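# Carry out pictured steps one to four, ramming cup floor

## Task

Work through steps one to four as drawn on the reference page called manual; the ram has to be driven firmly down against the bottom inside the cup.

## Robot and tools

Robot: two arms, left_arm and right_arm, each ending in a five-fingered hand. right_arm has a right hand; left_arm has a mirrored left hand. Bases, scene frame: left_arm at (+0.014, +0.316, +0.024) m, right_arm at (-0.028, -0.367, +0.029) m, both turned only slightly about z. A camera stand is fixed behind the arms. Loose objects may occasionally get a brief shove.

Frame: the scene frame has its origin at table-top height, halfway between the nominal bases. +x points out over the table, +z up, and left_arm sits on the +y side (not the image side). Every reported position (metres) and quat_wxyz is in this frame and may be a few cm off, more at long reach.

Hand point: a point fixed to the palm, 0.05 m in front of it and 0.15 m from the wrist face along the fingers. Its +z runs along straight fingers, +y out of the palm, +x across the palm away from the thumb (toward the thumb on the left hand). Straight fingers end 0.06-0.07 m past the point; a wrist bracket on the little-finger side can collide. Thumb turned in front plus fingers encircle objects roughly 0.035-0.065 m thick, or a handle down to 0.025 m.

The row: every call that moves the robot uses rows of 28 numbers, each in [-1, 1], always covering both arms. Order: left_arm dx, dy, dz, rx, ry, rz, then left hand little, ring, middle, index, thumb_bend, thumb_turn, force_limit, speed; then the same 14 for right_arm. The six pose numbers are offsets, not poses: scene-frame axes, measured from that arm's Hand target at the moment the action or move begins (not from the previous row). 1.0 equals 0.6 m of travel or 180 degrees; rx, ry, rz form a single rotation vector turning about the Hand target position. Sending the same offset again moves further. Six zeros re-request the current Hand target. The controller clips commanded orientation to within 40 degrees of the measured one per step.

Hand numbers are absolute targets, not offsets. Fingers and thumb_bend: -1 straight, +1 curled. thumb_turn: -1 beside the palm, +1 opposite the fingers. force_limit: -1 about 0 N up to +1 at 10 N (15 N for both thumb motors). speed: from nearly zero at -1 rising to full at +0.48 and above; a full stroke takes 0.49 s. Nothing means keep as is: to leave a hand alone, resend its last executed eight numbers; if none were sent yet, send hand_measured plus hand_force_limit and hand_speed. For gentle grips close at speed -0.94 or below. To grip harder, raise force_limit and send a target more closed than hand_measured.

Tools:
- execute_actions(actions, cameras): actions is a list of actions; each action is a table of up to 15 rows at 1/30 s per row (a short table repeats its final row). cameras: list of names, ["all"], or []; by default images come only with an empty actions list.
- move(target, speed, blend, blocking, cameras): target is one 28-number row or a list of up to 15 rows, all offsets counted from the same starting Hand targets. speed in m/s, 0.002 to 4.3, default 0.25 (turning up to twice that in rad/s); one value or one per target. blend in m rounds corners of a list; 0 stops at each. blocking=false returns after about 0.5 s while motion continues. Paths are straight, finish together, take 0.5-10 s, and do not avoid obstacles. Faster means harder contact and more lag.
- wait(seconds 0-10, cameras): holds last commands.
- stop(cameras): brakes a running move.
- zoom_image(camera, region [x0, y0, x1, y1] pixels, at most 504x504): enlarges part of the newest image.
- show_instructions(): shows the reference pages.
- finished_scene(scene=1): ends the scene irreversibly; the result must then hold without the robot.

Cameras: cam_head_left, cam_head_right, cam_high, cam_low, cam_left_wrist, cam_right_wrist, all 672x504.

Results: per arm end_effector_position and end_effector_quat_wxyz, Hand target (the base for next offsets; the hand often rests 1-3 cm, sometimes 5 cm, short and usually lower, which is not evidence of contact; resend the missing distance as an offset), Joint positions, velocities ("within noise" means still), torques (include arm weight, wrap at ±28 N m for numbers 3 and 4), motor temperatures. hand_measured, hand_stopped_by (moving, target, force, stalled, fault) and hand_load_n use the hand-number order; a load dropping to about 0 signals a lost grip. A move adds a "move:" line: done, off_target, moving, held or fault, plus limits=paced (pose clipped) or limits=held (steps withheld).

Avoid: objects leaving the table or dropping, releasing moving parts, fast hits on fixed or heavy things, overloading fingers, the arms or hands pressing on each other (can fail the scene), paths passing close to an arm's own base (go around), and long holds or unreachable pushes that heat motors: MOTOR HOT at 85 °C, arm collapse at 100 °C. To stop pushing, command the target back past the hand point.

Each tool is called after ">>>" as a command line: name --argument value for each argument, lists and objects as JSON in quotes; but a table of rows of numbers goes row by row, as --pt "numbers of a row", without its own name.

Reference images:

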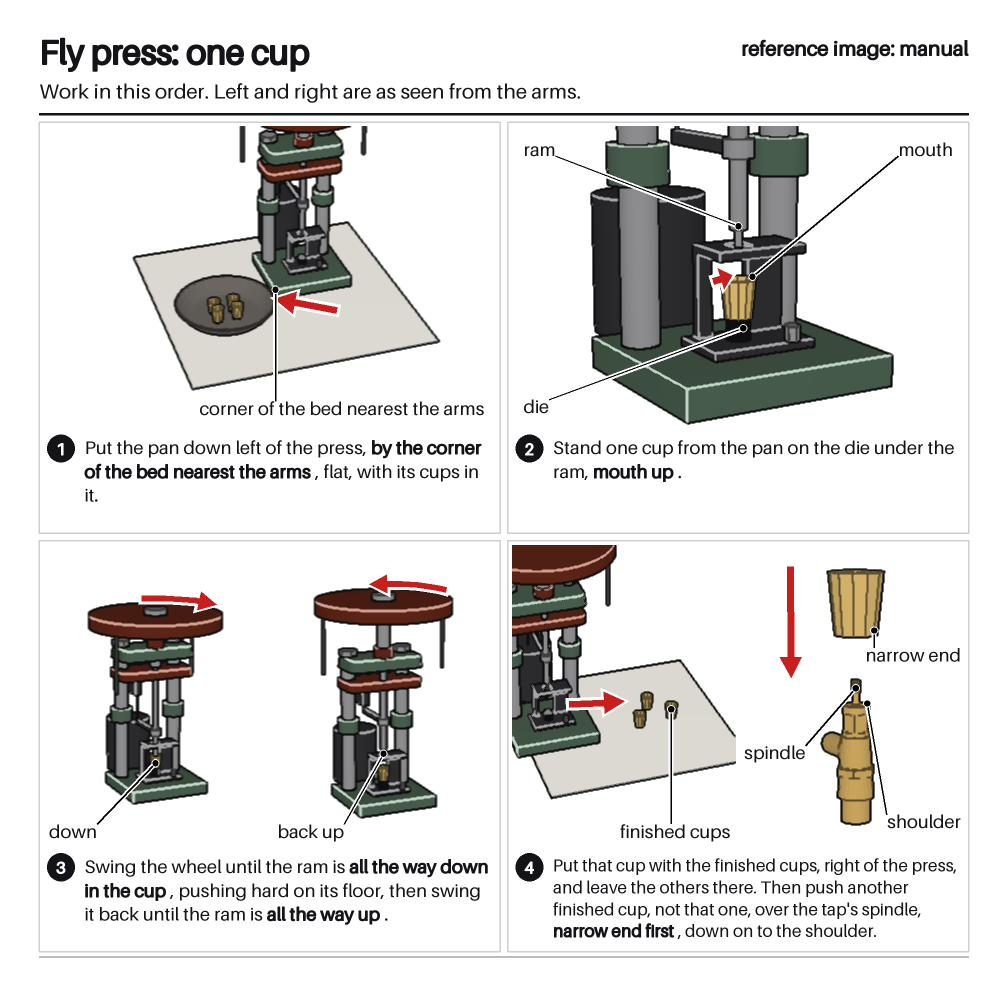

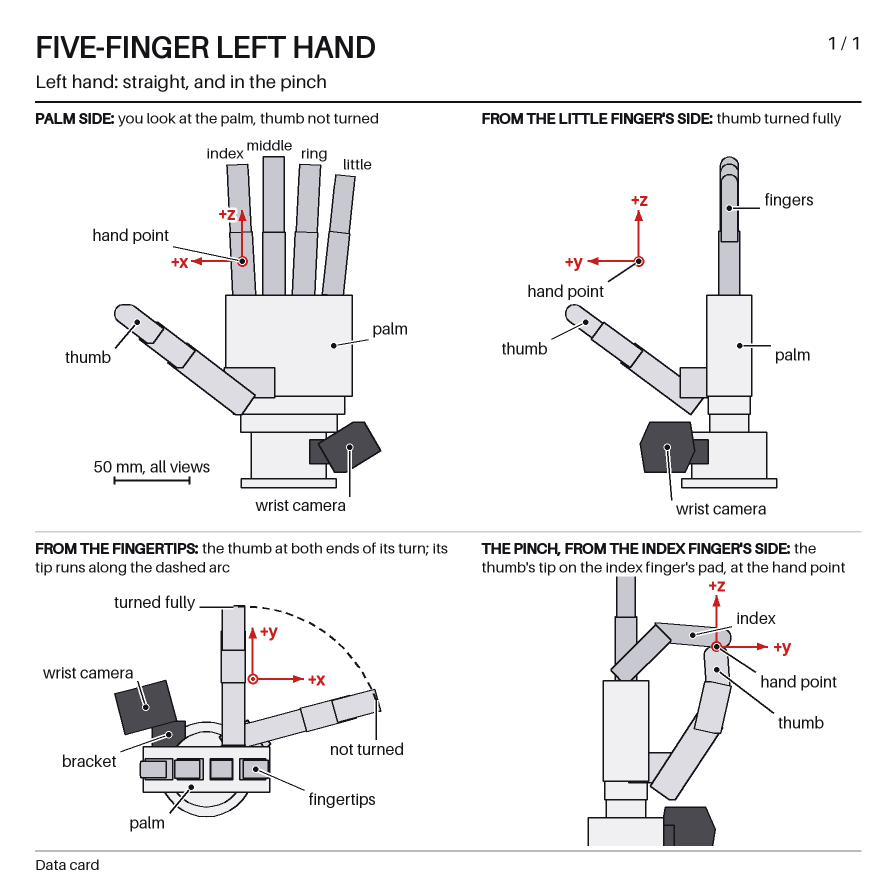

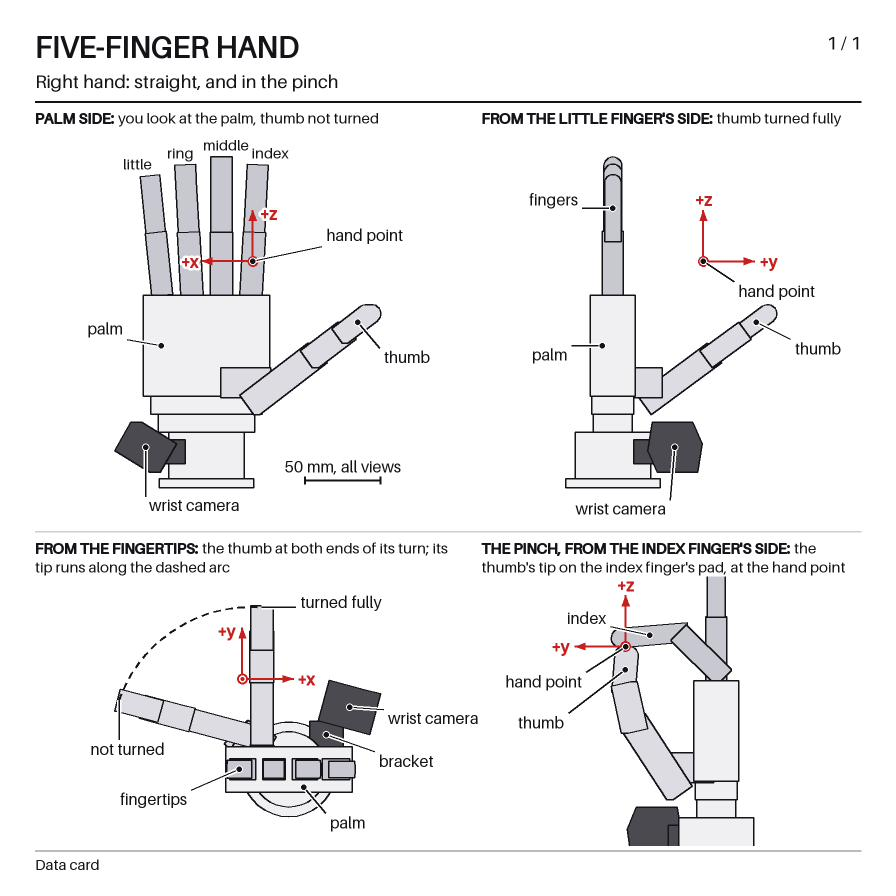

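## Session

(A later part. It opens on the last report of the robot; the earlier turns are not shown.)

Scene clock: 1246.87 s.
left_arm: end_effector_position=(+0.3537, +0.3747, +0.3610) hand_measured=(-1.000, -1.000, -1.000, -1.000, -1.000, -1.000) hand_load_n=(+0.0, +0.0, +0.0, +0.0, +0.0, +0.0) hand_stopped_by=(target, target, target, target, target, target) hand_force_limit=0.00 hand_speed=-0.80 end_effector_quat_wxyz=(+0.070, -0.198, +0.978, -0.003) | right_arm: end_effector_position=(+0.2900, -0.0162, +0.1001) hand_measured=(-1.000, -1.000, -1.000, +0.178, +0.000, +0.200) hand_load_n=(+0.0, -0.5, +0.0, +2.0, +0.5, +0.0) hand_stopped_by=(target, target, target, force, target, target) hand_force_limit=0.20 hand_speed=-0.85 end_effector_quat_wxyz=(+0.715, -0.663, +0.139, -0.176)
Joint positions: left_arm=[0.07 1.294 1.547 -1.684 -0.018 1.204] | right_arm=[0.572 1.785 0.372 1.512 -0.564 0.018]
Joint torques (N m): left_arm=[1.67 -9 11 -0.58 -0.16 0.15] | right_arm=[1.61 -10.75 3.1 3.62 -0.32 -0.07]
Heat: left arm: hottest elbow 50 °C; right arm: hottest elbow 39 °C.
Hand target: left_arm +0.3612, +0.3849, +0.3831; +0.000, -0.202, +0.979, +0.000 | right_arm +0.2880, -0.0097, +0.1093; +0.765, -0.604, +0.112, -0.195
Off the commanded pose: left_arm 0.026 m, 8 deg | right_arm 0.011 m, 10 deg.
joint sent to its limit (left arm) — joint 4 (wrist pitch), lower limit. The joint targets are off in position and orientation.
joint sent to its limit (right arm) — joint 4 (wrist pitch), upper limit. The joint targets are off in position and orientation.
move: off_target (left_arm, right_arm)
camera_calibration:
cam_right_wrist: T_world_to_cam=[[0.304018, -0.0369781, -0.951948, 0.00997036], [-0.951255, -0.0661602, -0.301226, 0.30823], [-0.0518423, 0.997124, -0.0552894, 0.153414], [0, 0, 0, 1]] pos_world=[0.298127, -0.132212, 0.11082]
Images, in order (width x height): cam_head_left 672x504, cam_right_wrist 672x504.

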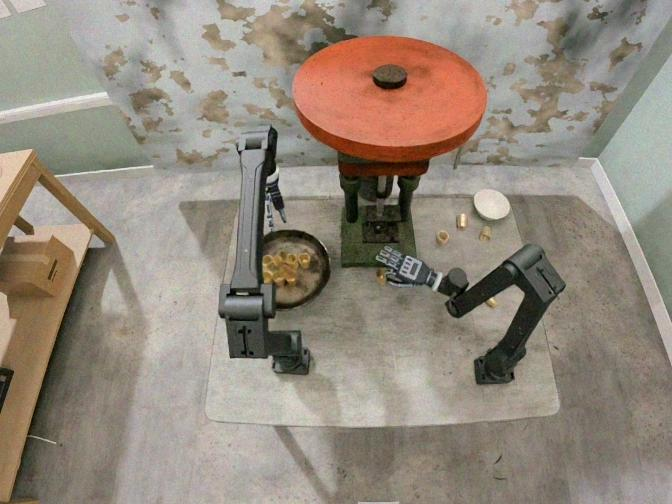

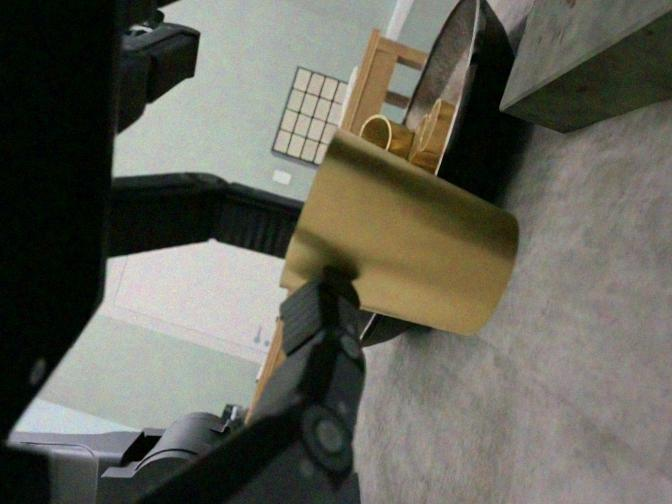

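>>> move --pt "0 0 0 0 0 0 -1 -1 -1 -1 -1 -1 0.0 -0.8 -0.01 0.11 -0.03 0.0 0 0 -1 -1 -1 0.5 0.0 0.2 0.2 -0.85" --speed 0.08 --cameras '["cam_right_wrist","cam_head_left"]'

Scene clock: 1260.97 s.
left_arm: end_effector_position=(+0.3537, +0.3747, +0.3610) hand_measured=(-1.000, -1.000, -1.000, -1.000, -1.000, -1.000) hand_load_n=(+0.0, +0.0, +0.0, +0.0, +0.0, +0.0) hand_stopped_by=(target, target, target, target, target, target) hand_force_limit=0.00 hand_speed=-0.80 end_effector_quat_wxyz=(+0.070, -0.198, +0.978, -0.003) | right_arm: end_effector_position=(+0.2699, +0.0485, +0.0748) hand_measured=(-1.000, -1.000, -1.000, +0.178, +0.000, +0.200) hand_load_n=(+0.0, +0.0, +0.0, +2.0, +0.0, +0.0) hand_stopped_by=(target, target, target, force, target, target) hand_force_limit=0.20 hand_speed=-0.85 end_effector_quat_wxyz=(+0.711, -0.671, +0.130, -0.164)
Joint positions: left_arm=[0.07 1.294 1.547 -1.684 -0.018 1.204] | right_arm=[0.759 1.894 0.453 1.512 -0.41 -0.006]
Joint torques (N m): left_arm=[1.73 -9 11.02 -0.57 -0.16 0.15] | right_arm=[1.61 -11.99 4.81 3.74 0.12 -0.08]
Heat: left arm: hottest elbow 50 °C; right arm: hottest elbow 38 °C.
Hand target: left_arm +0.3612, +0.3849, +0.3831; +0.000, -0.202, +0.979, +0.000 | right_arm +0.2820, +0.0563, +0.0913; +0.765, -0.604, +0.112, -0.195
Off the commanded pose: left_arm 0.026 m, 8 deg | right_arm 0.022 m, 11 deg.
joint sent to its limit (left arm) — joint 4 (wrist pitch), lower limit. The joint targets are off in position and orientation.
joint sent to its limit (right arm) — joint 4 (wrist pitch), upper limit. The joint targets are off in position and orientation.
move: off_target (left_arm, right_arm)
camera_calibration:
cam_right_wrist: T_world_to_cam=[[0.297979, -0.0433628, -0.953587, -0.00340634], [-0.950948, -0.100458, -0.292586, 0.286775], [-0.0831078, 0.993996, -0.0711701, 0.0962075], [0, 0, 0, 1]] pos_world=[0.281718, -0.0669688, 0.0875052]
Images, in order (width x height): cam_head_left 672x504, cam_right_wrist 672x504.

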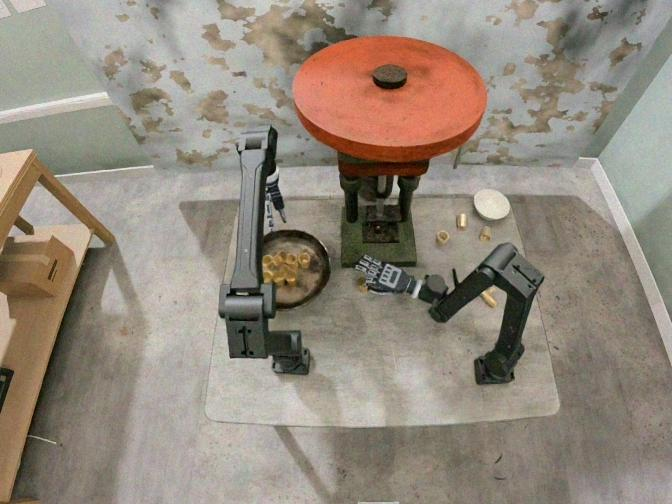

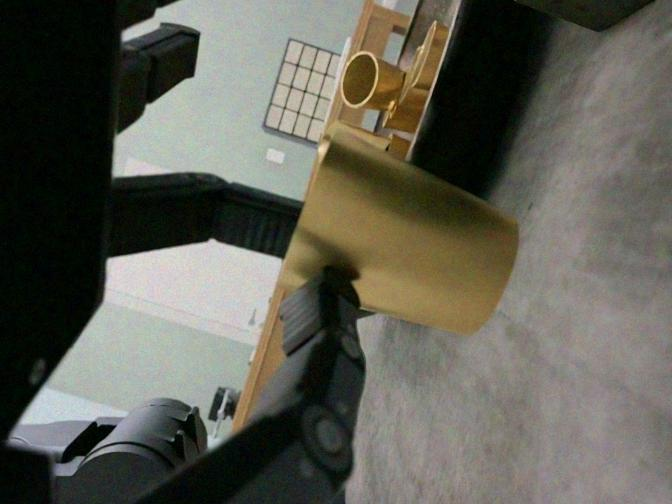

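>>> move --pt "0 0 0 0 0 0 -1 -1 -1 -1 -1 -1 0.0 -0.8 0.01 0.02 -0.045 0.0 0 0 -1 -1 -1 0.5 0.0 0.2 0.2 -0.85" --speed 0.04 --cameras '["cam_right_wrist","cam_head_left","cam_low"]'

Scene clock: 1270.87 s.
left_arm: end_effector_position=(+0.3537, +0.3747, +0.3610) hand_measured=(-1.000, -1.000, -1.000, -1.000, -1.000, -1.000) hand_load_n=(+0.0, +0.0, +0.0, +0.0, +0.0, +0.0) hand_stopped_by=(target, target, target, target, target, target) hand_force_limit=0.00 hand_speed=-0.80 end_effector_quat_wxyz=(+0.070, -0.198, +0.978, -0.003) | right_arm: end_effector_position=(+0.2814, +0.0562, +0.0494) hand_measured=(-1.000, -1.000, -1.000, +0.178, +0.000, +0.200) hand_load_n=(+0.0, +0.0, +0.0, +2.0, +0.0, +0.0) hand_stopped_by=(target, target, target, force, target, target) hand_force_limit=0.20 hand_speed=-0.85 end_effector_quat_wxyz=(+0.700, -0.681, +0.134, -0.165)
Joint positions: left_arm=[0.07 1.294 1.547 -1.684 -0.018 1.204] | right_arm=[0.759 1.974 0.5 1.512 -0.402 -0.021]
Joint torques (N m): left_arm=[1.73 -9 11.02 -0.57 -0.16 0.15] | right_arm=[1.85 -12.63 4.56 3.77 0.09 -0.08]
Heat: left arm: hottest elbow 51 °C; right arm: hottest elbow 37 °C.
Hand target: left_arm +0.3612, +0.3849, +0.3831; +0.000, -0.202, +0.979, +0.000 | right_arm +0.2880, +0.0683, +0.0643; +0.765, -0.604, +0.112, -0.195
Off the commanded pose: left_arm 0.026 m, 8 deg | right_arm 0.020 m, 12 deg.
joint sent to its limit (left arm) — joint 4 (wrist pitch), lower limit. The joint targets are off in position and orientation.
joint sent to its limit (right arm) — joint 4 (wrist pitch), upper limit. The joint targets are off in position and orientation.
move: off_target (left_arm, right_arm)
camera_calibration:
cam_right_wrist: T_world_to_cam=[[0.287928, -0.0723396, -0.954916, -0.0263142], [-0.954666, -0.100362, -0.28025, 0.291486], [-0.075564, 0.992318, -0.0979572, 0.0869962], [0, 0, 0, 1]] pos_world=[0.292422, -0.0589773, 0.0650829]
Images, in order (width x height): cam_head_left 672x504, cam_low 672x504, cam_right_wrist 672x504.

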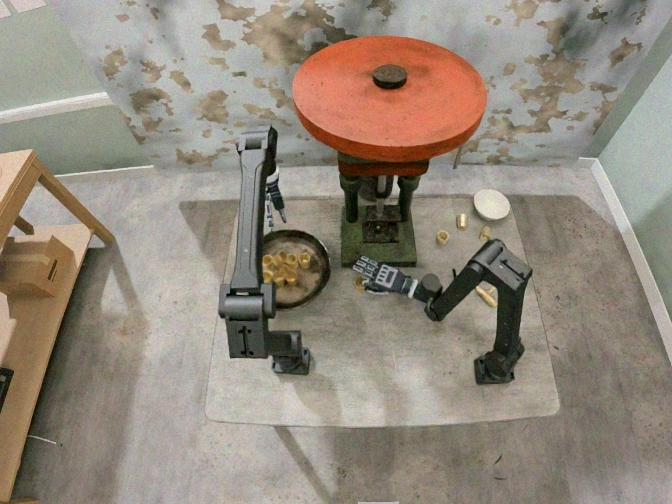

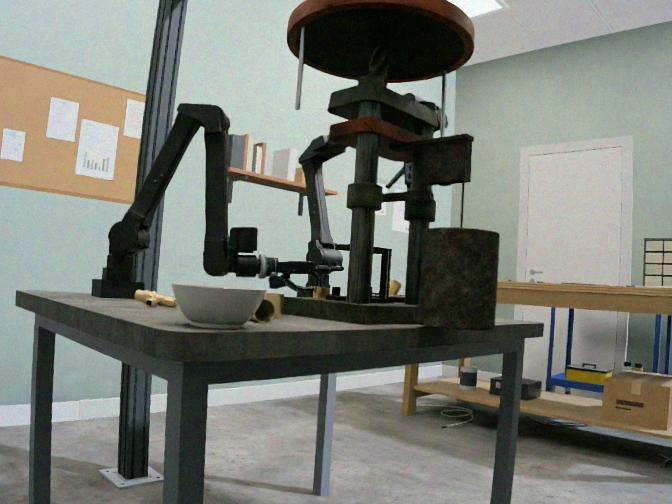

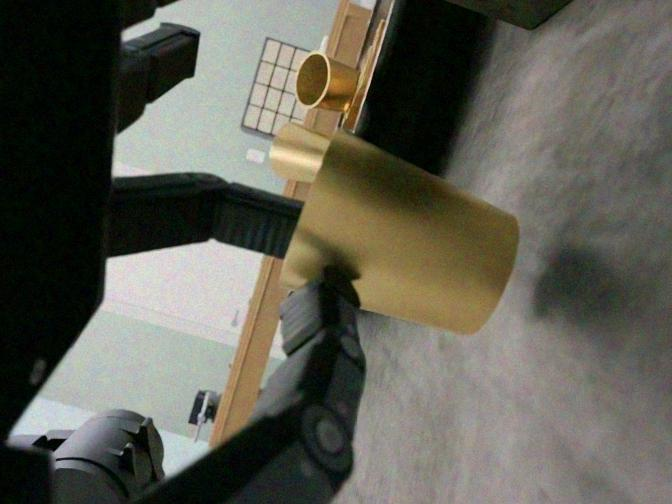

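>>> move --pt "0 0 0 0 0 0 -1 -1 -1 -1 -1 -1 0.0 -0.8 0.0 0.02 -0.025 0.0 0 0 -1 -1 -1 0.5 0.0 0.2 0.2 -0.85" --speed 0.03 --cameras '["cam_right_wrist"]'

Scene clock: 1277.93 s.
left_arm: end_effector_position=(+0.3537, +0.3747, +0.3610) hand_measured=(-1.000, -1.000, -1.000, -1.000, -1.000, -1.000) hand_load_n=(+0.0, +0.0, +0.0, +0.0, +0.0, +0.0) hand_stopped_by=(target, target, target, target, target, target) hand_force_limit=0.00 hand_speed=-0.80 end_effector_quat_wxyz=(+0.070, -0.198, +0.978, -0.003) | right_arm: end_effector_position=(+0.2833, +0.0670, +0.0354) hand_measured=(-1.000, -1.000, -1.000, +0.178, +0.000, +0.200) hand_load_n=(+0.0, +0.0, +0.0, +2.0, +0.5, +0.0) hand_stopped_by=(target, target, target, force, target, target) hand_force_limit=0.20 hand_speed=-0.85 end_effector_quat_wxyz=(+0.696, -0.686, +0.135, -0.164)
Joint positions: left_arm=[0.07 1.294 1.547 -1.684 -0.018 1.204] | right_arm=[0.779 2.02 0.533 1.512 -0.382 -0.028]
Joint torques (N m): left_arm=[1.79 -9 11 -0.55 -0.17 0.15] | right_arm=[1.9 -12.81 4.42 3.77 0.11 -0.08]
Heat: left arm: hottest elbow 51 °C; right arm: hottest elbow 37 °C.
Hand target: left_arm +0.3612, +0.3849, +0.3831; +0.000, -0.202, +0.979, +0.000 | right_arm +0.2880, +0.0803, +0.0493; +0.765, -0.604, +0.112, -0.195
Off the commanded pose: left_arm 0.026 m, 8 deg | right_arm 0.020 m, 13 deg.
joint sent to its limit (left arm) — joint 4 (wrist pitch), lower limit. The joint targets are off in position and orientation.
joint sent to its limit (right arm) — joint 4 (wrist pitch), upper limit. The joint targets are off in position and orientation.
move: off_target (left_arm, right_arm)
camera_calibration:
cam_right_wrist: T_world_to_cam=[[0.283184, -0.0833244, -0.955439, -0.0373063], [-0.956054, -0.103406, -0.274349, 0.290796], [-0.0759382, 0.991143, -0.108946, 0.0756078], [0, 0, 0, 1]] pos_world=[0.294323, -0.0479766, 0.0523726]
Images, in order (width x height): cam_right_wrist 672x504.

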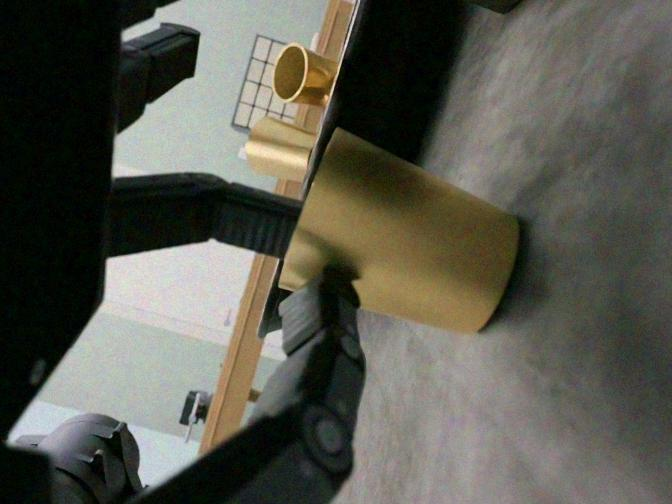

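>>> move --pt "0 0 0 0 0 0 -1 -1 -1 -1 -1 -1 0.0 -0.8 0.0 0.0 -0.015 0.0 0 0 -1 -1 -1 0.5 0.0 0.2 0.2 -0.85" --speed 0.02 --cameras '["cam_right_wrist"]'

Scene clock: 1285.57 s.
left_arm: end_effector_position=(+0.3537, +0.3747, +0.3610) hand_measured=(-1.000, -1.000, -1.000, -1.000, -1.000, -1.000) hand_load_n=(+0.0, +0.0, +0.0, +0.0, +0.0, +0.0) hand_stopped_by=(target, target, target, target, target, target) hand_force_limit=0.00 hand_speed=-0.80 end_effector_quat_wxyz=(+0.070, -0.198, +0.978, -0.003) | right_arm: end_effector_position=(+0.2851, +0.0693, +0.0346) hand_measured=(-1.000, -1.000, -1.000, +0.178, +0.000, +0.200) hand_load_n=(+0.0, +0.0, +0.0, +2.0, +0.5, +0.0) hand_stopped_by=(target, target, target, force, target, target) hand_force_limit=0.20 hand_speed=-0.85 end_effector_quat_wxyz=(+0.699, -0.683, +0.136, -0.164)
Joint positions: left_arm=[0.07 1.294 1.547 -1.684 -0.018 1.204] | right_arm=[0.779 2.032 0.542 1.523 -0.382 -0.021]
Joint torques (N m): left_arm=[1.67 -8.94 11 -0.57 -0.16 0.16] | right_arm=[1.96 -12.34 4.16 3.29 0.04 -0.11]
Heat: left arm: hottest elbow 51 °C; right arm: hottest elbow 36 °C.
Hand target: left_arm +0.3612, +0.3849, +0.3831; +0.000, -0.202, +0.979, +0.000 | right_arm +0.2880, +0.0803, +0.0403; +0.765, -0.604, +0.112, -0.195
Off the commanded pose: left_arm 0.026 m, 8 deg | right_arm 0.013 m, 13 deg.
joint sent to its limit (left arm) — joint 4 (wrist pitch), lower limit. The joint targets are off in position and orientation.
joint sent to its limit (right arm) — joint 4 (wrist pitch), upper limit. The joint targets are off in position and orientation.
move: off_target (left_arm, right_arm)
camera_calibration:
cam_right_wrist: T_world_to_cam=[[0.283189, -0.0757799, -0.956066, -0.0389147], [-0.956045, -0.101346, -0.27515, 0.292496], [-0.0760423, 0.991961, -0.101149, 0.0731595], [0, 0, 0, 1]] pos_world=[0.296223, -0.0458771, 0.0506752]
Images, in order (width x height): cam_right_wrist 672x504.

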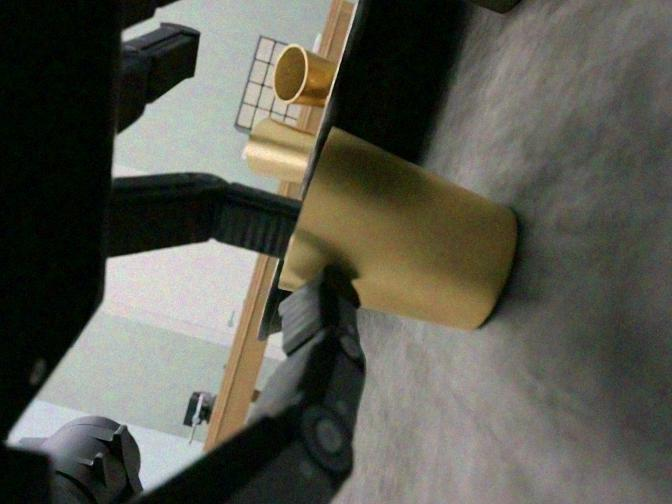

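>>> execute_actions --actions '[[[0,0,0,0,0,0,-1,-1,-1,-1,-1,-1,0.0,-0.8,0,0,0,0,0,0,-1,-1,-1,-0.1,0.0,0.2,0.2,-0.7]]]' --cameras '["cam_right_wrist"]'

Scene clock: 1293.50 s.
left_arm: end_effector_position=(+0.3537, +0.3747, +0.3610) hand_measured=(-1.000, -1.000, -1.000, -1.000, -1.000, -1.000) hand_load_n=(+0.0, +0.0, +0.0, +0.0, +0.0, +0.0) hand_stopped_by=(target, target, target, target, target, target) hand_force_limit=0.00 hand_speed=-0.80 end_effector_quat_wxyz=(+0.070, -0.198, +0.978, -0.003) | right_arm: end_effector_position=(+0.2848, +0.0690, +0.0330) hand_measured=(-1.000, -1.000, -1.000, -0.100, +0.000, +0.200) hand_load_n=(+0.0, +0.0, +0.0, +0.0, +0.0, +0.0) hand_stopped_by=(target, target, target, target, target, target) hand_force_limit=0.20 hand_speed=-0.70 end_effector_quat_wxyz=(+0.698, -0.684, +0.136, -0.163)
Joint positions: left_arm=[0.07 1.294 1.547 -1.684 -0.018 1.204] | right_arm=[0.779 2.035 0.542 1.523 -0.382 -0.021]
Joint torques (N m): left_arm=[1.73 -9 11 -0.57 -0.15 0.15] | right_arm=[1.96 -12.57 4.18 3.33 0.03 -0.1]
Heat: left arm: hottest elbow 51 °C; right arm: hottest elbow 36 °C.
Hand target: left_arm +0.3612, +0.3849, +0.3831; +0.000, -0.202, +0.979, +0.000 | right_arm +0.2880, +0.0803, +0.0403; +0.765, -0.604, +0.112, -0.195
Off the commanded pose: left_arm 0.026 m, 8 deg | right_arm 0.014 m, 13 deg.
joint sent to its limit (left arm) — joint 4 (wrist pitch), lower limit. The joint targets are off in position and orientation.
joint sent to its limit (right arm) — joint 4 (wrist pitch), upper limit. The joint targets are off in position and orientation.
camera_calibration:
cam_right_wrist: T_world_to_cam=[[0.281015, -0.0778518, -0.956541, -0.0396156], [-0.956663, -0.101995, -0.272749, 0.291837], [-0.0763288, 0.991734, -0.10314, 0.0733652], [0, 0, 0, 1]] pos_world=[0.295923, -0.0460768, 0.0492715]
Images, in order (width x height): cam_right_wrist 672x504.

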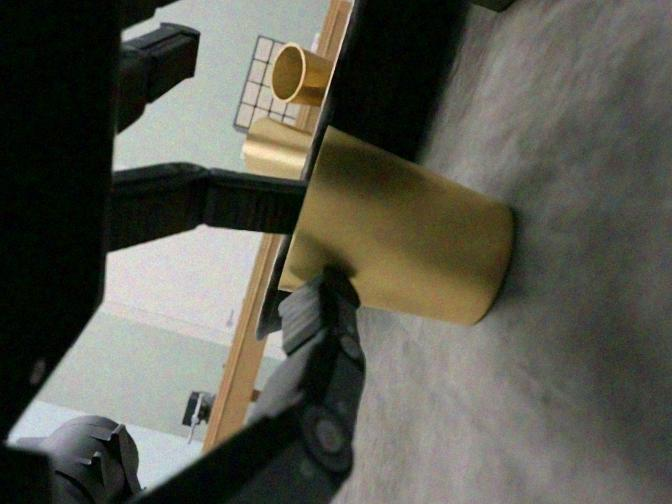

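>>> move --pt "0 0 0 0 0 0 -1 -1 -1 -1 -1 -1 0.0 -0.8 0.0 -0.01 0.1 0.0 0 0 -1 -1 -1 -0.1 0.0 0.2 0.2 -0.7" --speed 0.05 --cameras '["cam_right_wrist","cam_head_left"]'

Scene clock: 1300.13 s.
left_arm: end_effector_position=(+0.3537, +0.3747, +0.3610) hand_measured=(-1.000, -1.000, -1.000, -1.000, -1.000, -1.000) hand_load_n=(+0.0, +0.0, +0.0, +0.5, +0.0, +0.0) hand_stopped_by=(target, target, target, target, target, target) hand_force_limit=0.00 hand_speed=-0.80 end_effector_quat_wxyz=(+0.070, -0.198, +0.978, -0.003) | right_arm: end_effector_position=(+0.2867, +0.0708, +0.0781) hand_measured=(-1.000, -1.000, -1.000, -0.100, +0.000, +0.200) hand_load_n=(+0.0, +0.0, +0.0, +0.0, +0.0, +0.0) hand_stopped_by=(target, target, target, target, target, target) hand_force_limit=0.20 hand_speed=-0.70 end_effector_quat_wxyz=(+0.721, -0.659, +0.120, -0.179)
Joint positions: left_arm=[0.07 1.294 1.547 -1.684 -0.018 1.204] | right_arm=[0.779 1.935 0.523 1.523 -0.382 -0.021]
Joint torques (N m): left_arm=[1.73 -9.05 10.99 -0.57 -0.16 0.15] | right_arm=[1.26 -15.38 2.81 3.3 0.12 0.28]
Heat: left arm: hottest elbow 51 °C; right arm: hottest elbow 35 °C.
Hand target: left_arm +0.3612, +0.3849, +0.3831; +0.000, -0.202, +0.979, +0.000 | right_arm +0.2880, +0.0743, +0.1003; +0.765, -0.604, +0.112, -0.195
Off the commanded pose: left_arm 0.026 m, 8 deg | right_arm 0.022 m, 8 deg.
joint sent to its limit (left arm) — joint 4 (wrist pitch), lower limit. The joint targets are off in position and orientation.
joint sent to its limit (right arm) — joint 4 (wrist pitch), upper limit. The joint targets are off in position and orientation.
move: off_target (left_arm, right_arm)
camera_calibration:
cam_right_wrist: T_world_to_cam=[[0.336842, -0.0245867, -0.94124, -0.0177929], [-0.938827, -0.0849006, -0.33376, 0.304579], [-0.0717058, 0.996086, -0.0516807, 0.0707821], [0, 0, 0, 1]] pos_world=[0.297016, -0.0450836, 0.088567]
Images, in order (width x height): cam_head_left 672x504, cam_right_wrist 672x504.

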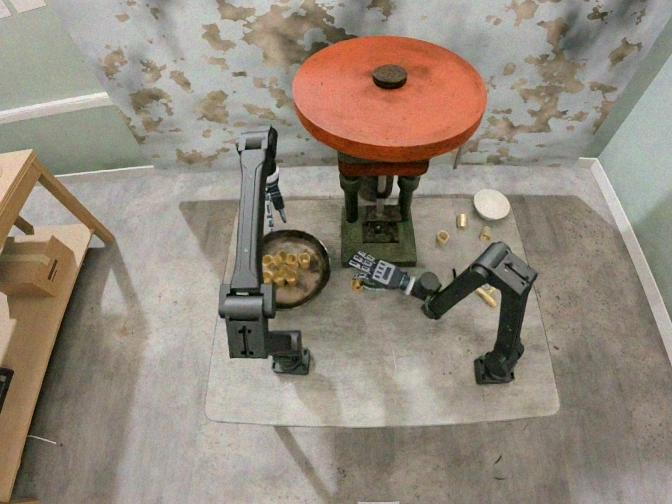

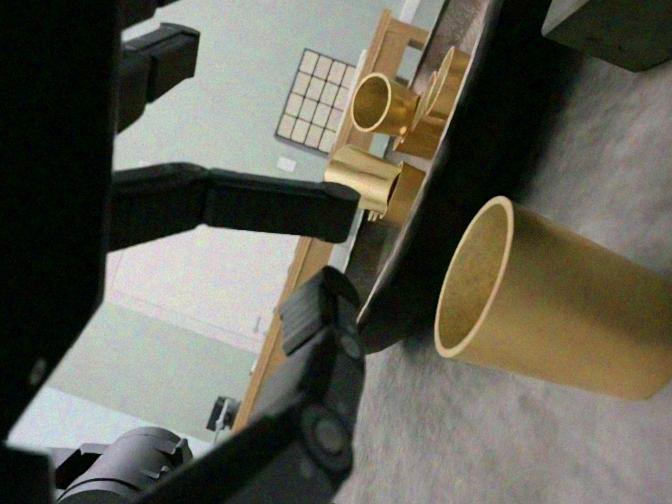

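>>> move --pt "0 0 0 0 0 0 -1 -1 -1 -1 -1 -1 0.0 -0.8 -0.063 -0.024 0.2 -0.164 -0.4515 0.051 -1 -1 -1 -1 -1 0.55 0.2 0.0" --speed 0.15 --cameras '["cam_right_wrist","cam_head_left"]'

Scene clock: 1404.47 s.
left_arm: end_effector_position=(+0.3537, +0.3747, +0.3610) hand_measured=(-1.000, -1.000, -1.000, -1.000, -1.000, -1.000) hand_load_n=(+0.0, +0.0, +0.0, +0.0, +0.0, +0.0) hand_stopped_by=(target, target, target, target, target, target) hand_force_limit=0.00 hand_speed=-0.80 end_effector_quat_wxyz=(+0.070, -0.198, +0.978, -0.003) | right_arm: end_effector_position=(+0.2546, +0.0539, +0.2049) hand_measured=(-1.000, -1.000, -1.000, -1.000, -1.000, +0.550) hand_load_n=(+0.0, +0.0, -0.5, +0.0, +0.0, +0.5) hand_stopped_by=(target, target, target, target, target, target) hand_force_limit=0.20 hand_speed=0.00 end_effector_quat_wxyz=(+0.502, -0.517, -0.490, -0.491)
Joint positions: left_arm=[0.07 1.294 1.547 -1.684 -0.018 1.204] | right_arm=[0.821 1.357 0.448 0.888 -0.752 -1.548]
Joint torques (N m): left_arm=[1.67 -9 11 -0.57 -0.16 0.15] | right_arm=[1.79 -10.87 7.27 1.17 -0.36 -0.14]
Motor temperatures (°C): left_arm=[31 32 52 27 26 28] | right_arm=[25 32 33 30 26 29]
Heat: left arm: hottest elbow 52 °C; right arm: hottest elbow 33 °C.
Hand target: left_arm +0.3612, +0.3849, +0.3831; +0.000, -0.202, +0.979, +0.000 | right_arm +0.2502, +0.0599, +0.2203; +0.500, -0.499, -0.500, -0.501
Off the commanded pose: left_arm 0.026 m, 8 deg | right_arm 0.017 m, 3 deg.
joint sent to its limit (left arm) — joint 4 (wrist pitch), lower limit. The joint targets are off in position and orientation.
move: off_target (left_arm, right_arm)
camera_calibration:
cam_right_wrist: T_world_to_cam=[[0.975425, 0.00752252, 0.220202, -0.290384], [0.192957, -0.511624, -0.837263, 0.153384], [0.106362, 0.859177, -0.500502, 0.145838], [0, 0, 0, 1]] pos_world=[0.23814, -0.0446414, 0.265358]
Images, in order (width x height): cam_head_left 672x504, cam_right_wrist 672x504.

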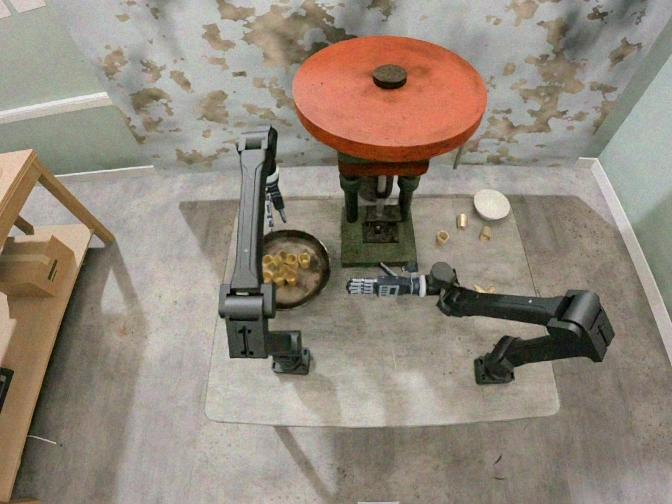

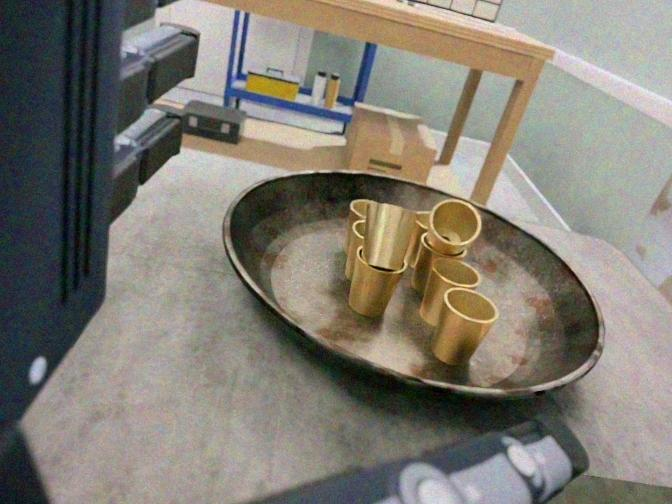

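>>> zoom_image --camera "cam_head_left" --region '[310, 230, 430, 320]'

Scaled by 4.200.

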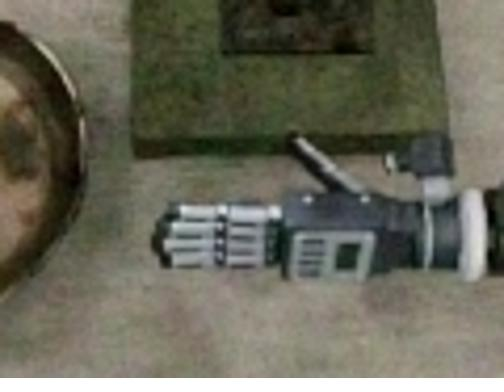

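>>> move --pt "0 0 0 0 0 0 -1 -1 -1 -1 -1 -1 0.0 -0.8 -0.084 0.052 -0.234 0 0 0 -1 -1 -1 -1 -1 0.55 0.2 0.0" --speed 0.12 --cameras '["cam_right_wrist","cam_head_left"]'

Scene clock: 1413.83 s.
left_arm: end_effector_position=(+0.3537, +0.3747, +0.3610) hand_measured=(-1.000, -1.000, -1.000, -1.000, -1.000, -1.000) hand_load_n=(+0.0, +0.0, +0.0, +0.0, +0.0, +0.0) hand_stopped_by=(target, target, target, target, target, target) hand_force_limit=0.00 hand_speed=-0.80 end_effector_quat_wxyz=(+0.070, -0.198, +0.978, -0.003) | right_arm: end_effector_position=(+0.1961, +0.0843, +0.0670) hand_measured=(-1.000, -1.000, -1.000, -1.000, -1.000, +0.550) hand_load_n=(+0.0, +0.0, +0.0, +0.0, +0.0, +0.5) hand_stopped_by=(target, target, target, target, target, target) hand_force_limit=0.20 hand_speed=0.00 end_effector_quat_wxyz=(+0.500, -0.521, -0.498, -0.480)
Joint positions: left_arm=[0.07 1.294 1.547 -1.684 -0.018 1.204] | right_arm=[1.022 1.916 0.393 1.477 -0.564 -1.552]
Joint torques (N m): left_arm=[1.67 -8.94 11 -0.57 -0.16 0.15] | right_arm=[1.85 -11.58 3.07 3.4 0.06 -0.1]
Heat: left arm: hottest elbow 52 °C; right arm: hottest elbow 33 °C.
Hand target: left_arm +0.3612, +0.3849, +0.3831; +0.000, -0.202, +0.979, +0.000 | right_arm +0.1998, +0.0911, +0.0799; +0.500, -0.499, -0.500, -0.501
Off the commanded pose: left_arm 0.026 m, 8 deg | right_arm 0.015 m, 3 deg.
joint sent to its limit (left arm) — joint 4 (wrist pitch), lower limit. The joint targets are off in position and orientation.
move: off_target (left_arm, right_arm)
camera_calibration:
cam_right_wrist: T_world_to_cam=[[0.976409, 0.0261772, 0.214335, -0.204544], [0.195554, -0.528108, -0.826354, 0.0649575], [0.0915603, 0.848774, -0.520768, 0.0620609], [0, 0, 0, 1]] pos_world=[0.181333, -0.0130167, 0.129838]
Images, in order (width x height): cam_head_left 672x504, cam_right_wrist 672x504.

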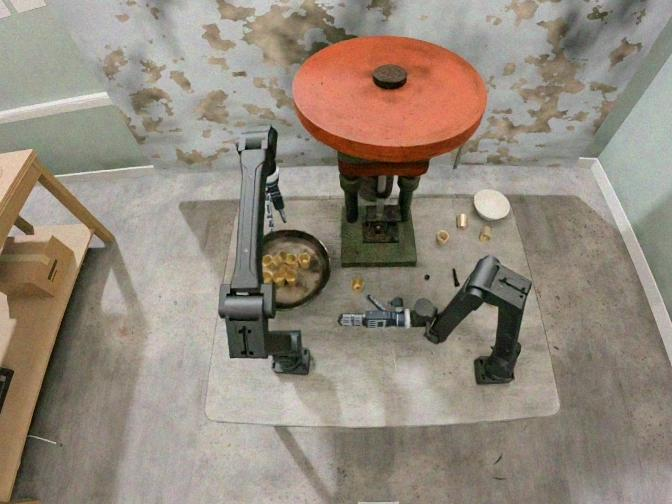

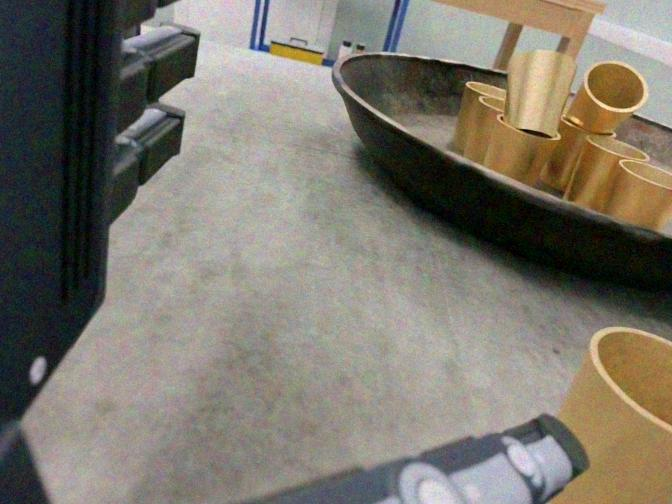

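>>> zoom_image --camera "cam_head_left" --region '[310, 250, 430, 340]'

Scaled by 4.200.

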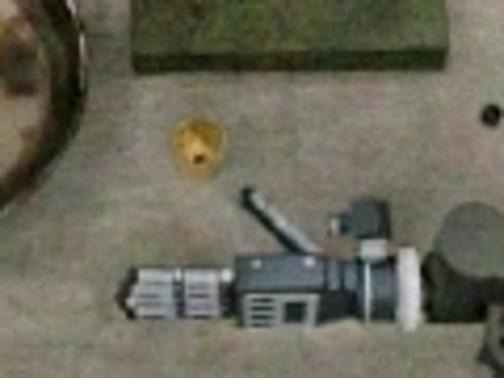

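>>> move --pt "0 0 0 0 0 0 -1 -1 -1 -1 -1 -1 0.0 -0.8 0.025 0.0 -0.058 0 0 0 -1 -1 -1 -1 -1 0.55 0.2 0.0" --speed 0.06 --cameras '["cam_right_wrist"]'

Scene clock: 1427.60 s.
left_arm: end_effector_position=(+0.3537, +0.3747, +0.3610) hand_measured=(-1.000, -1.000, -1.000, -1.000, -1.000, -1.000) hand_load_n=(+0.0, +0.0, +0.0, +0.0, -0.5, +0.0) hand_stopped_by=(target, target, target, target, target, target) hand_force_limit=0.00 hand_speed=-0.80 end_effector_quat_wxyz=(+0.070, -0.198, +0.978, -0.003) | right_arm: end_effector_position=(+0.2063, +0.0872, +0.0351) hand_measured=(-1.000, -1.000, -1.000, -1.000, -1.000, +0.550) hand_load_n=(+0.0, +0.0, +0.0, +0.0, +0.0, +0.5) hand_stopped_by=(target, target, target, target, target, target) hand_force_limit=0.20 hand_speed=0.00 end_effector_quat_wxyz=(+0.497, -0.526, -0.504, -0.471)
Joint positions: left_arm=[0.07 1.294 1.547 -1.684 -0.018 1.204] | right_arm=[0.997 2.032 0.436 1.521 -0.594 -1.565]
Joint torques (N m): left_arm=[1.73 -8.94 11 -0.58 -0.16 0.15] | right_arm=[0.5 -11.93 2.65 3.34 -0.43 -0.14]
Heat: left arm: hottest elbow 52 °C; right arm: hottest elbow 33 °C.
Hand target: left_arm +0.3612, +0.3849, +0.3831; +0.000, -0.202, +0.979, +0.000 | right_arm +0.2148, +0.0911, +0.0451; +0.500, -0.499, -0.500, -0.501
Off the commanded pose: left_arm 0.026 m, 8 deg | right_arm 0.014 m, 5 deg.
joint sent to its limit (left arm) — joint 4 (wrist pitch), lower limit. The joint targets are off in position and orientation.
joint sent to its limit (right arm) — joint 4 (wrist pitch), upper limit. The joint targets are off in position and orientation.
move: off_target (left_arm, right_arm)
camera_calibration:
cam_right_wrist: T_world_to_cam=[[0.977332, 0.0362269, 0.208592, -0.208581], [0.194142, -0.546357, -0.814741, 0.0395884], [0.0844501, 0.836768, -0.541005, 0.0453866], [0, 0, 0, 1]] pos_world=[0.192334, -0.0087924, 0.100317]
Images, in order (width x height): cam_right_wrist 672x504.

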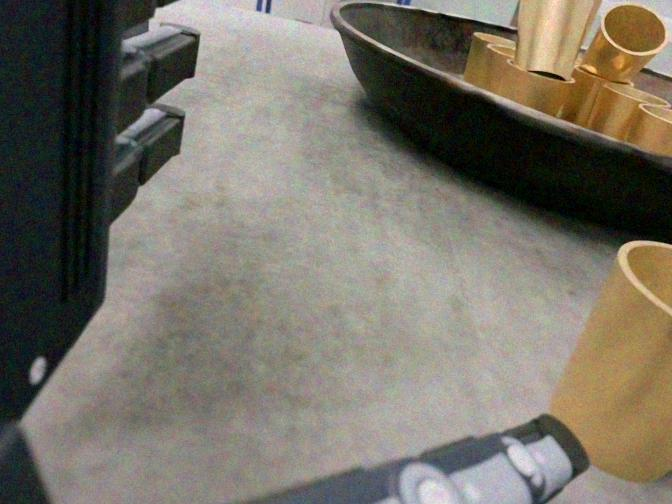

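>>> move --pt "0 0 0 0 0 0 -1 -1 -1 -1 -1 -1 0.0 -0.8 0.08 -0.012 -0.003 0 0 0 -1 -1 -1 -1 -1 0.55 0.2 0.0" --speed 0.06 --cameras '["cam_right_wrist"]'

Scene clock: 1441.07 s.
left_arm: end_effector_position=(+0.3537, +0.3747, +0.3610) hand_measured=(-1.000, -1.000, -1.000, -1.000, -1.000, -1.000) hand_load_n=(+0.0, +0.0, +0.0, +0.0, +0.0, +0.0) hand_stopped_by=(target, target, target, target, target, target) hand_force_limit=0.00 hand_speed=-0.80 end_effector_quat_wxyz=(+0.070, -0.198, +0.978, -0.003) | right_arm: end_effector_position=(+0.2602, +0.0783, +0.0361) hand_measured=(-1.000, -1.000, -1.000, -1.000, -1.000, +0.550) hand_load_n=(+0.0, +0.0, +0.0, +0.0, +0.0, +0.0) hand_stopped_by=(target, target, target, target, target, target) hand_force_limit=0.20 hand_speed=0.00 end_effector_quat_wxyz=(+0.498, -0.519, -0.496, -0.487)
Joint positions: left_arm=[0.07 1.294 1.547 -1.684 -0.018 1.204] | right_arm=[0.858 2.067 0.505 1.521 -0.719 -1.565]
Joint torques (N m): left_arm=[1.67 -9 11 -0.57 -0.16 0.16] | right_arm=[0.56 -12.22 2.88 3.26 -0.41 0]
Heat: left arm: hottest elbow 52 °C; right arm: hottest shoulder 32 °C.
Hand target: left_arm +0.3612, +0.3849, +0.3831; +0.000, -0.202, +0.979, +0.000 | right_arm +0.2628, +0.0839, +0.0433; +0.500, -0.499, -0.500, -0.501
Off the commanded pose: left_arm 0.026 m, 8 deg | right_arm 0.010 m, 3 deg.
joint sent to its limit (left arm) — joint 4 (wrist pitch), lower limit. The joint targets are off in position and orientation.
joint sent to its limit (right arm) — joint 4 (wrist pitch), upper limit. The joint targets are off in position, not in orientation.
move: off_target (left_arm, right_arm)
camera_calibration:
cam_right_wrist: T_world_to_cam=[[0.974456, 0.0158266, 0.224022, -0.259456], [0.198956, -0.523554, -0.828437, 0.0225551], [0.104176, 0.851846, -0.513329, 0.041369], [0, 0, 0, 1]] pos_world=[0.244031, -0.0193249, 0.0980451]
Images, in order (width x height): cam_right_wrist 672x504.

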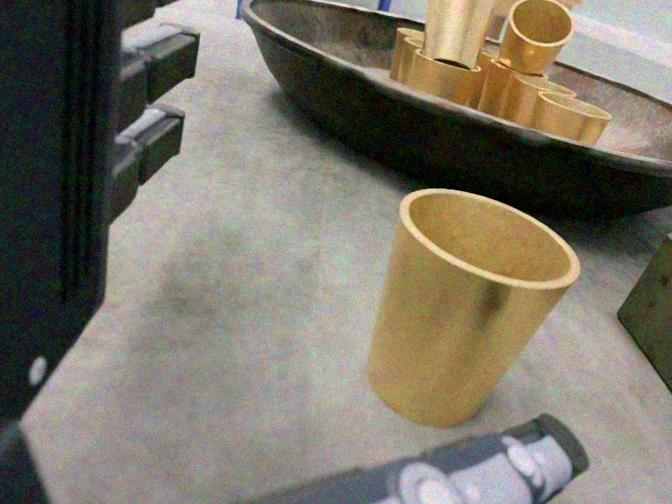

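>>> move --pt "0 0 0 0 0 0 -1 -1 -1 -1 -1 -1 0.0 -0.8 0.060 0.008 -0.018 0 0 0 -1 -1 -1 -1 -1 0.55 0.2 0.0" --speed 0.05 --cameras '["cam_right_wrist"]'

Scene clock: 1455.97 s.
left_arm: end_effector_position=(+0.3537, +0.3747, +0.3610) hand_measured=(-1.000, -1.000, -1.000, -1.000, -1.000, -1.000) hand_load_n=(+0.0, +0.0, +0.0, +0.0, +0.0, +0.0) hand_stopped_by=(target, target, target, target, target, target) hand_force_limit=0.00 hand_speed=-0.80 end_effector_quat_wxyz=(+0.070, -0.198, +0.978, -0.003) | right_arm: end_effector_position=(+0.2916, +0.0869, +0.0339) hand_measured=(-1.000, -1.000, -1.000, -1.000, -1.000, +0.550) hand_load_n=(+0.0, +0.0, +0.0, +0.0, +0.0, +0.5) hand_stopped_by=(target, target, target, target, target, target) hand_force_limit=0.20 hand_speed=0.00 end_effector_quat_wxyz=(+0.502, -0.504, -0.498, -0.496)
Joint positions: left_arm=[0.07 1.294 1.547 -1.684 -0.018 1.204] | right_arm=[0.804 2.115 0.588 1.521 -0.784 -1.565]
Joint torques (N m): left_arm=[1.61 -9 11.02 -0.55 -0.16 0.15] | right_arm=[0.44 -13.1 3.22 1.73 -0.38 0.03]
Heat: left arm: hottest elbow 52 °C; right arm: hottest elbow 32 °C.
Hand target: left_arm +0.3612, +0.3849, +0.3831; +0.000, -0.202, +0.979, +0.000 | right_arm +0.2988, +0.0887, +0.0325; +0.500, -0.499, -0.500, -0.501
Off the commanded pose: left_arm 0.026 m, 8 deg | right_arm 0.008 m, 1 deg.
joint sent to its limit (left arm) — joint 4 (wrist pitch), lower limit. The joint targets are off in position and orientation.
move: off_target (left_arm)
camera_calibration:
cam_right_wrist: T_world_to_cam=[[0.968818, 0.0199963, 0.246963, -0.289179], [0.223704, -0.49912, -0.837159, 0.00985622], [0.106524, 0.866302, -0.48803, 0.0268438], [0, 0, 0, 1]] pos_world=[0.275097, -0.0125529, 0.0927684]
Images, in order (width x height): cam_right_wrist 672x504.

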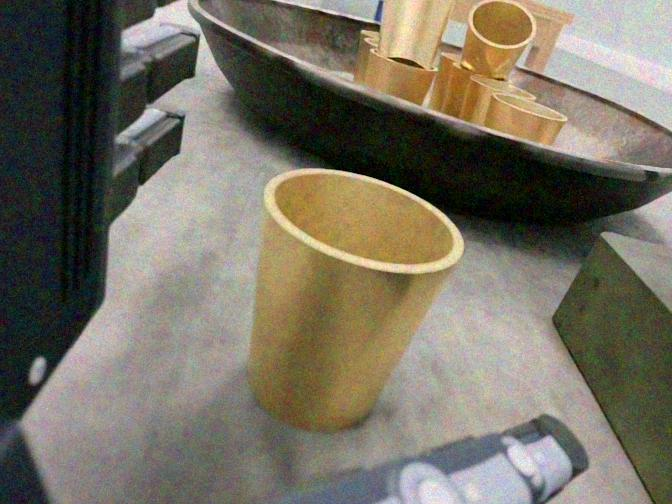

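>>> move --pt "0 0 0 0 0 0 -1 -1 -1 -1 -1 -1 0.0 -0.8 0.002 0.0 -0.022 0 0 0 -1 -1 -1 -1 -1 0.55 0.2 0.0" --speed 0.04 --cameras '["cam_right_wrist"]'

Scene clock: 1461.37 s.
left_arm: end_effector_position=(+0.3537, +0.3747, +0.3610) hand_measured=(-1.000, -1.000, -1.000, -1.000, -1.000, -1.000) hand_load_n=(+0.0, +0.0, +0.0, +0.0, +0.0, +0.0) hand_stopped_by=(target, target, target, target, target, target) hand_force_limit=0.00 hand_speed=-0.80 end_effector_quat_wxyz=(+0.070, -0.198, +0.978, -0.003) | right_arm: end_effector_position=(+0.2917, +0.0874, +0.0179) hand_measured=(-1.000, -1.000, -1.000, -1.000, -1.000, +0.550) hand_load_n=(+0.0, +0.0, +0.0, +0.0, +0.0, -1.0) hand_stopped_by=(target, target, target, target, target, target) hand_force_limit=0.20 hand_speed=0.00 end_effector_quat_wxyz=(+0.500, -0.508, -0.501, -0.490)
Joint positions: left_arm=[0.07 1.294 1.547 -1.684 -0.018 1.204] | right_arm=[0.804 2.156 0.602 1.528 -0.787 -1.574]
Joint torques (N m): left_arm=[1.67 -9 11.02 -0.55 -0.16 0.15] | right_arm=[0.38 -12.81 3.07 2.85 -0.37 0.05]
Heat: left arm: hottest elbow 52 °C; right arm: hottest elbow 32 °C.
Hand target: left_arm +0.3612, +0.3849, +0.3831; +0.000, -0.202, +0.979, +0.000 | right_arm +0.3000, +0.0887, +0.0193; +0.500, -0.499, -0.500, -0.501
Off the commanded pose: left_arm 0.026 m, 8 deg | right_arm 0.009 m, 2 deg.
joint sent to its limit (left arm) — joint 4 (wrist pitch), lower limit. The joint targets are off in position and orientation.
move: off_target (left_arm)
camera_calibration:
cam_right_wrist: T_world_to_cam=[[0.970205, 0.0267683, 0.240801, -0.286054], [0.220315, -0.511019, -0.830856, -0.0013811], [0.100814, 0.859153, -0.501691, 0.02117], [0, 0, 0, 1]] pos_world=[0.275701, -0.0112369, 0.0783555]
Images, in order (width x height): cam_right_wrist 672x504.

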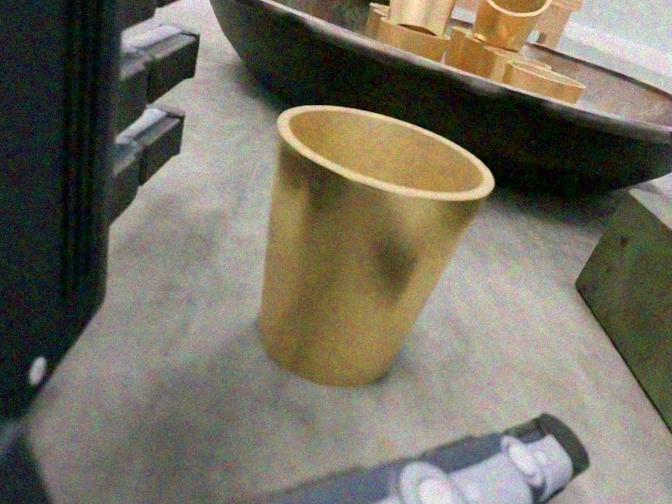

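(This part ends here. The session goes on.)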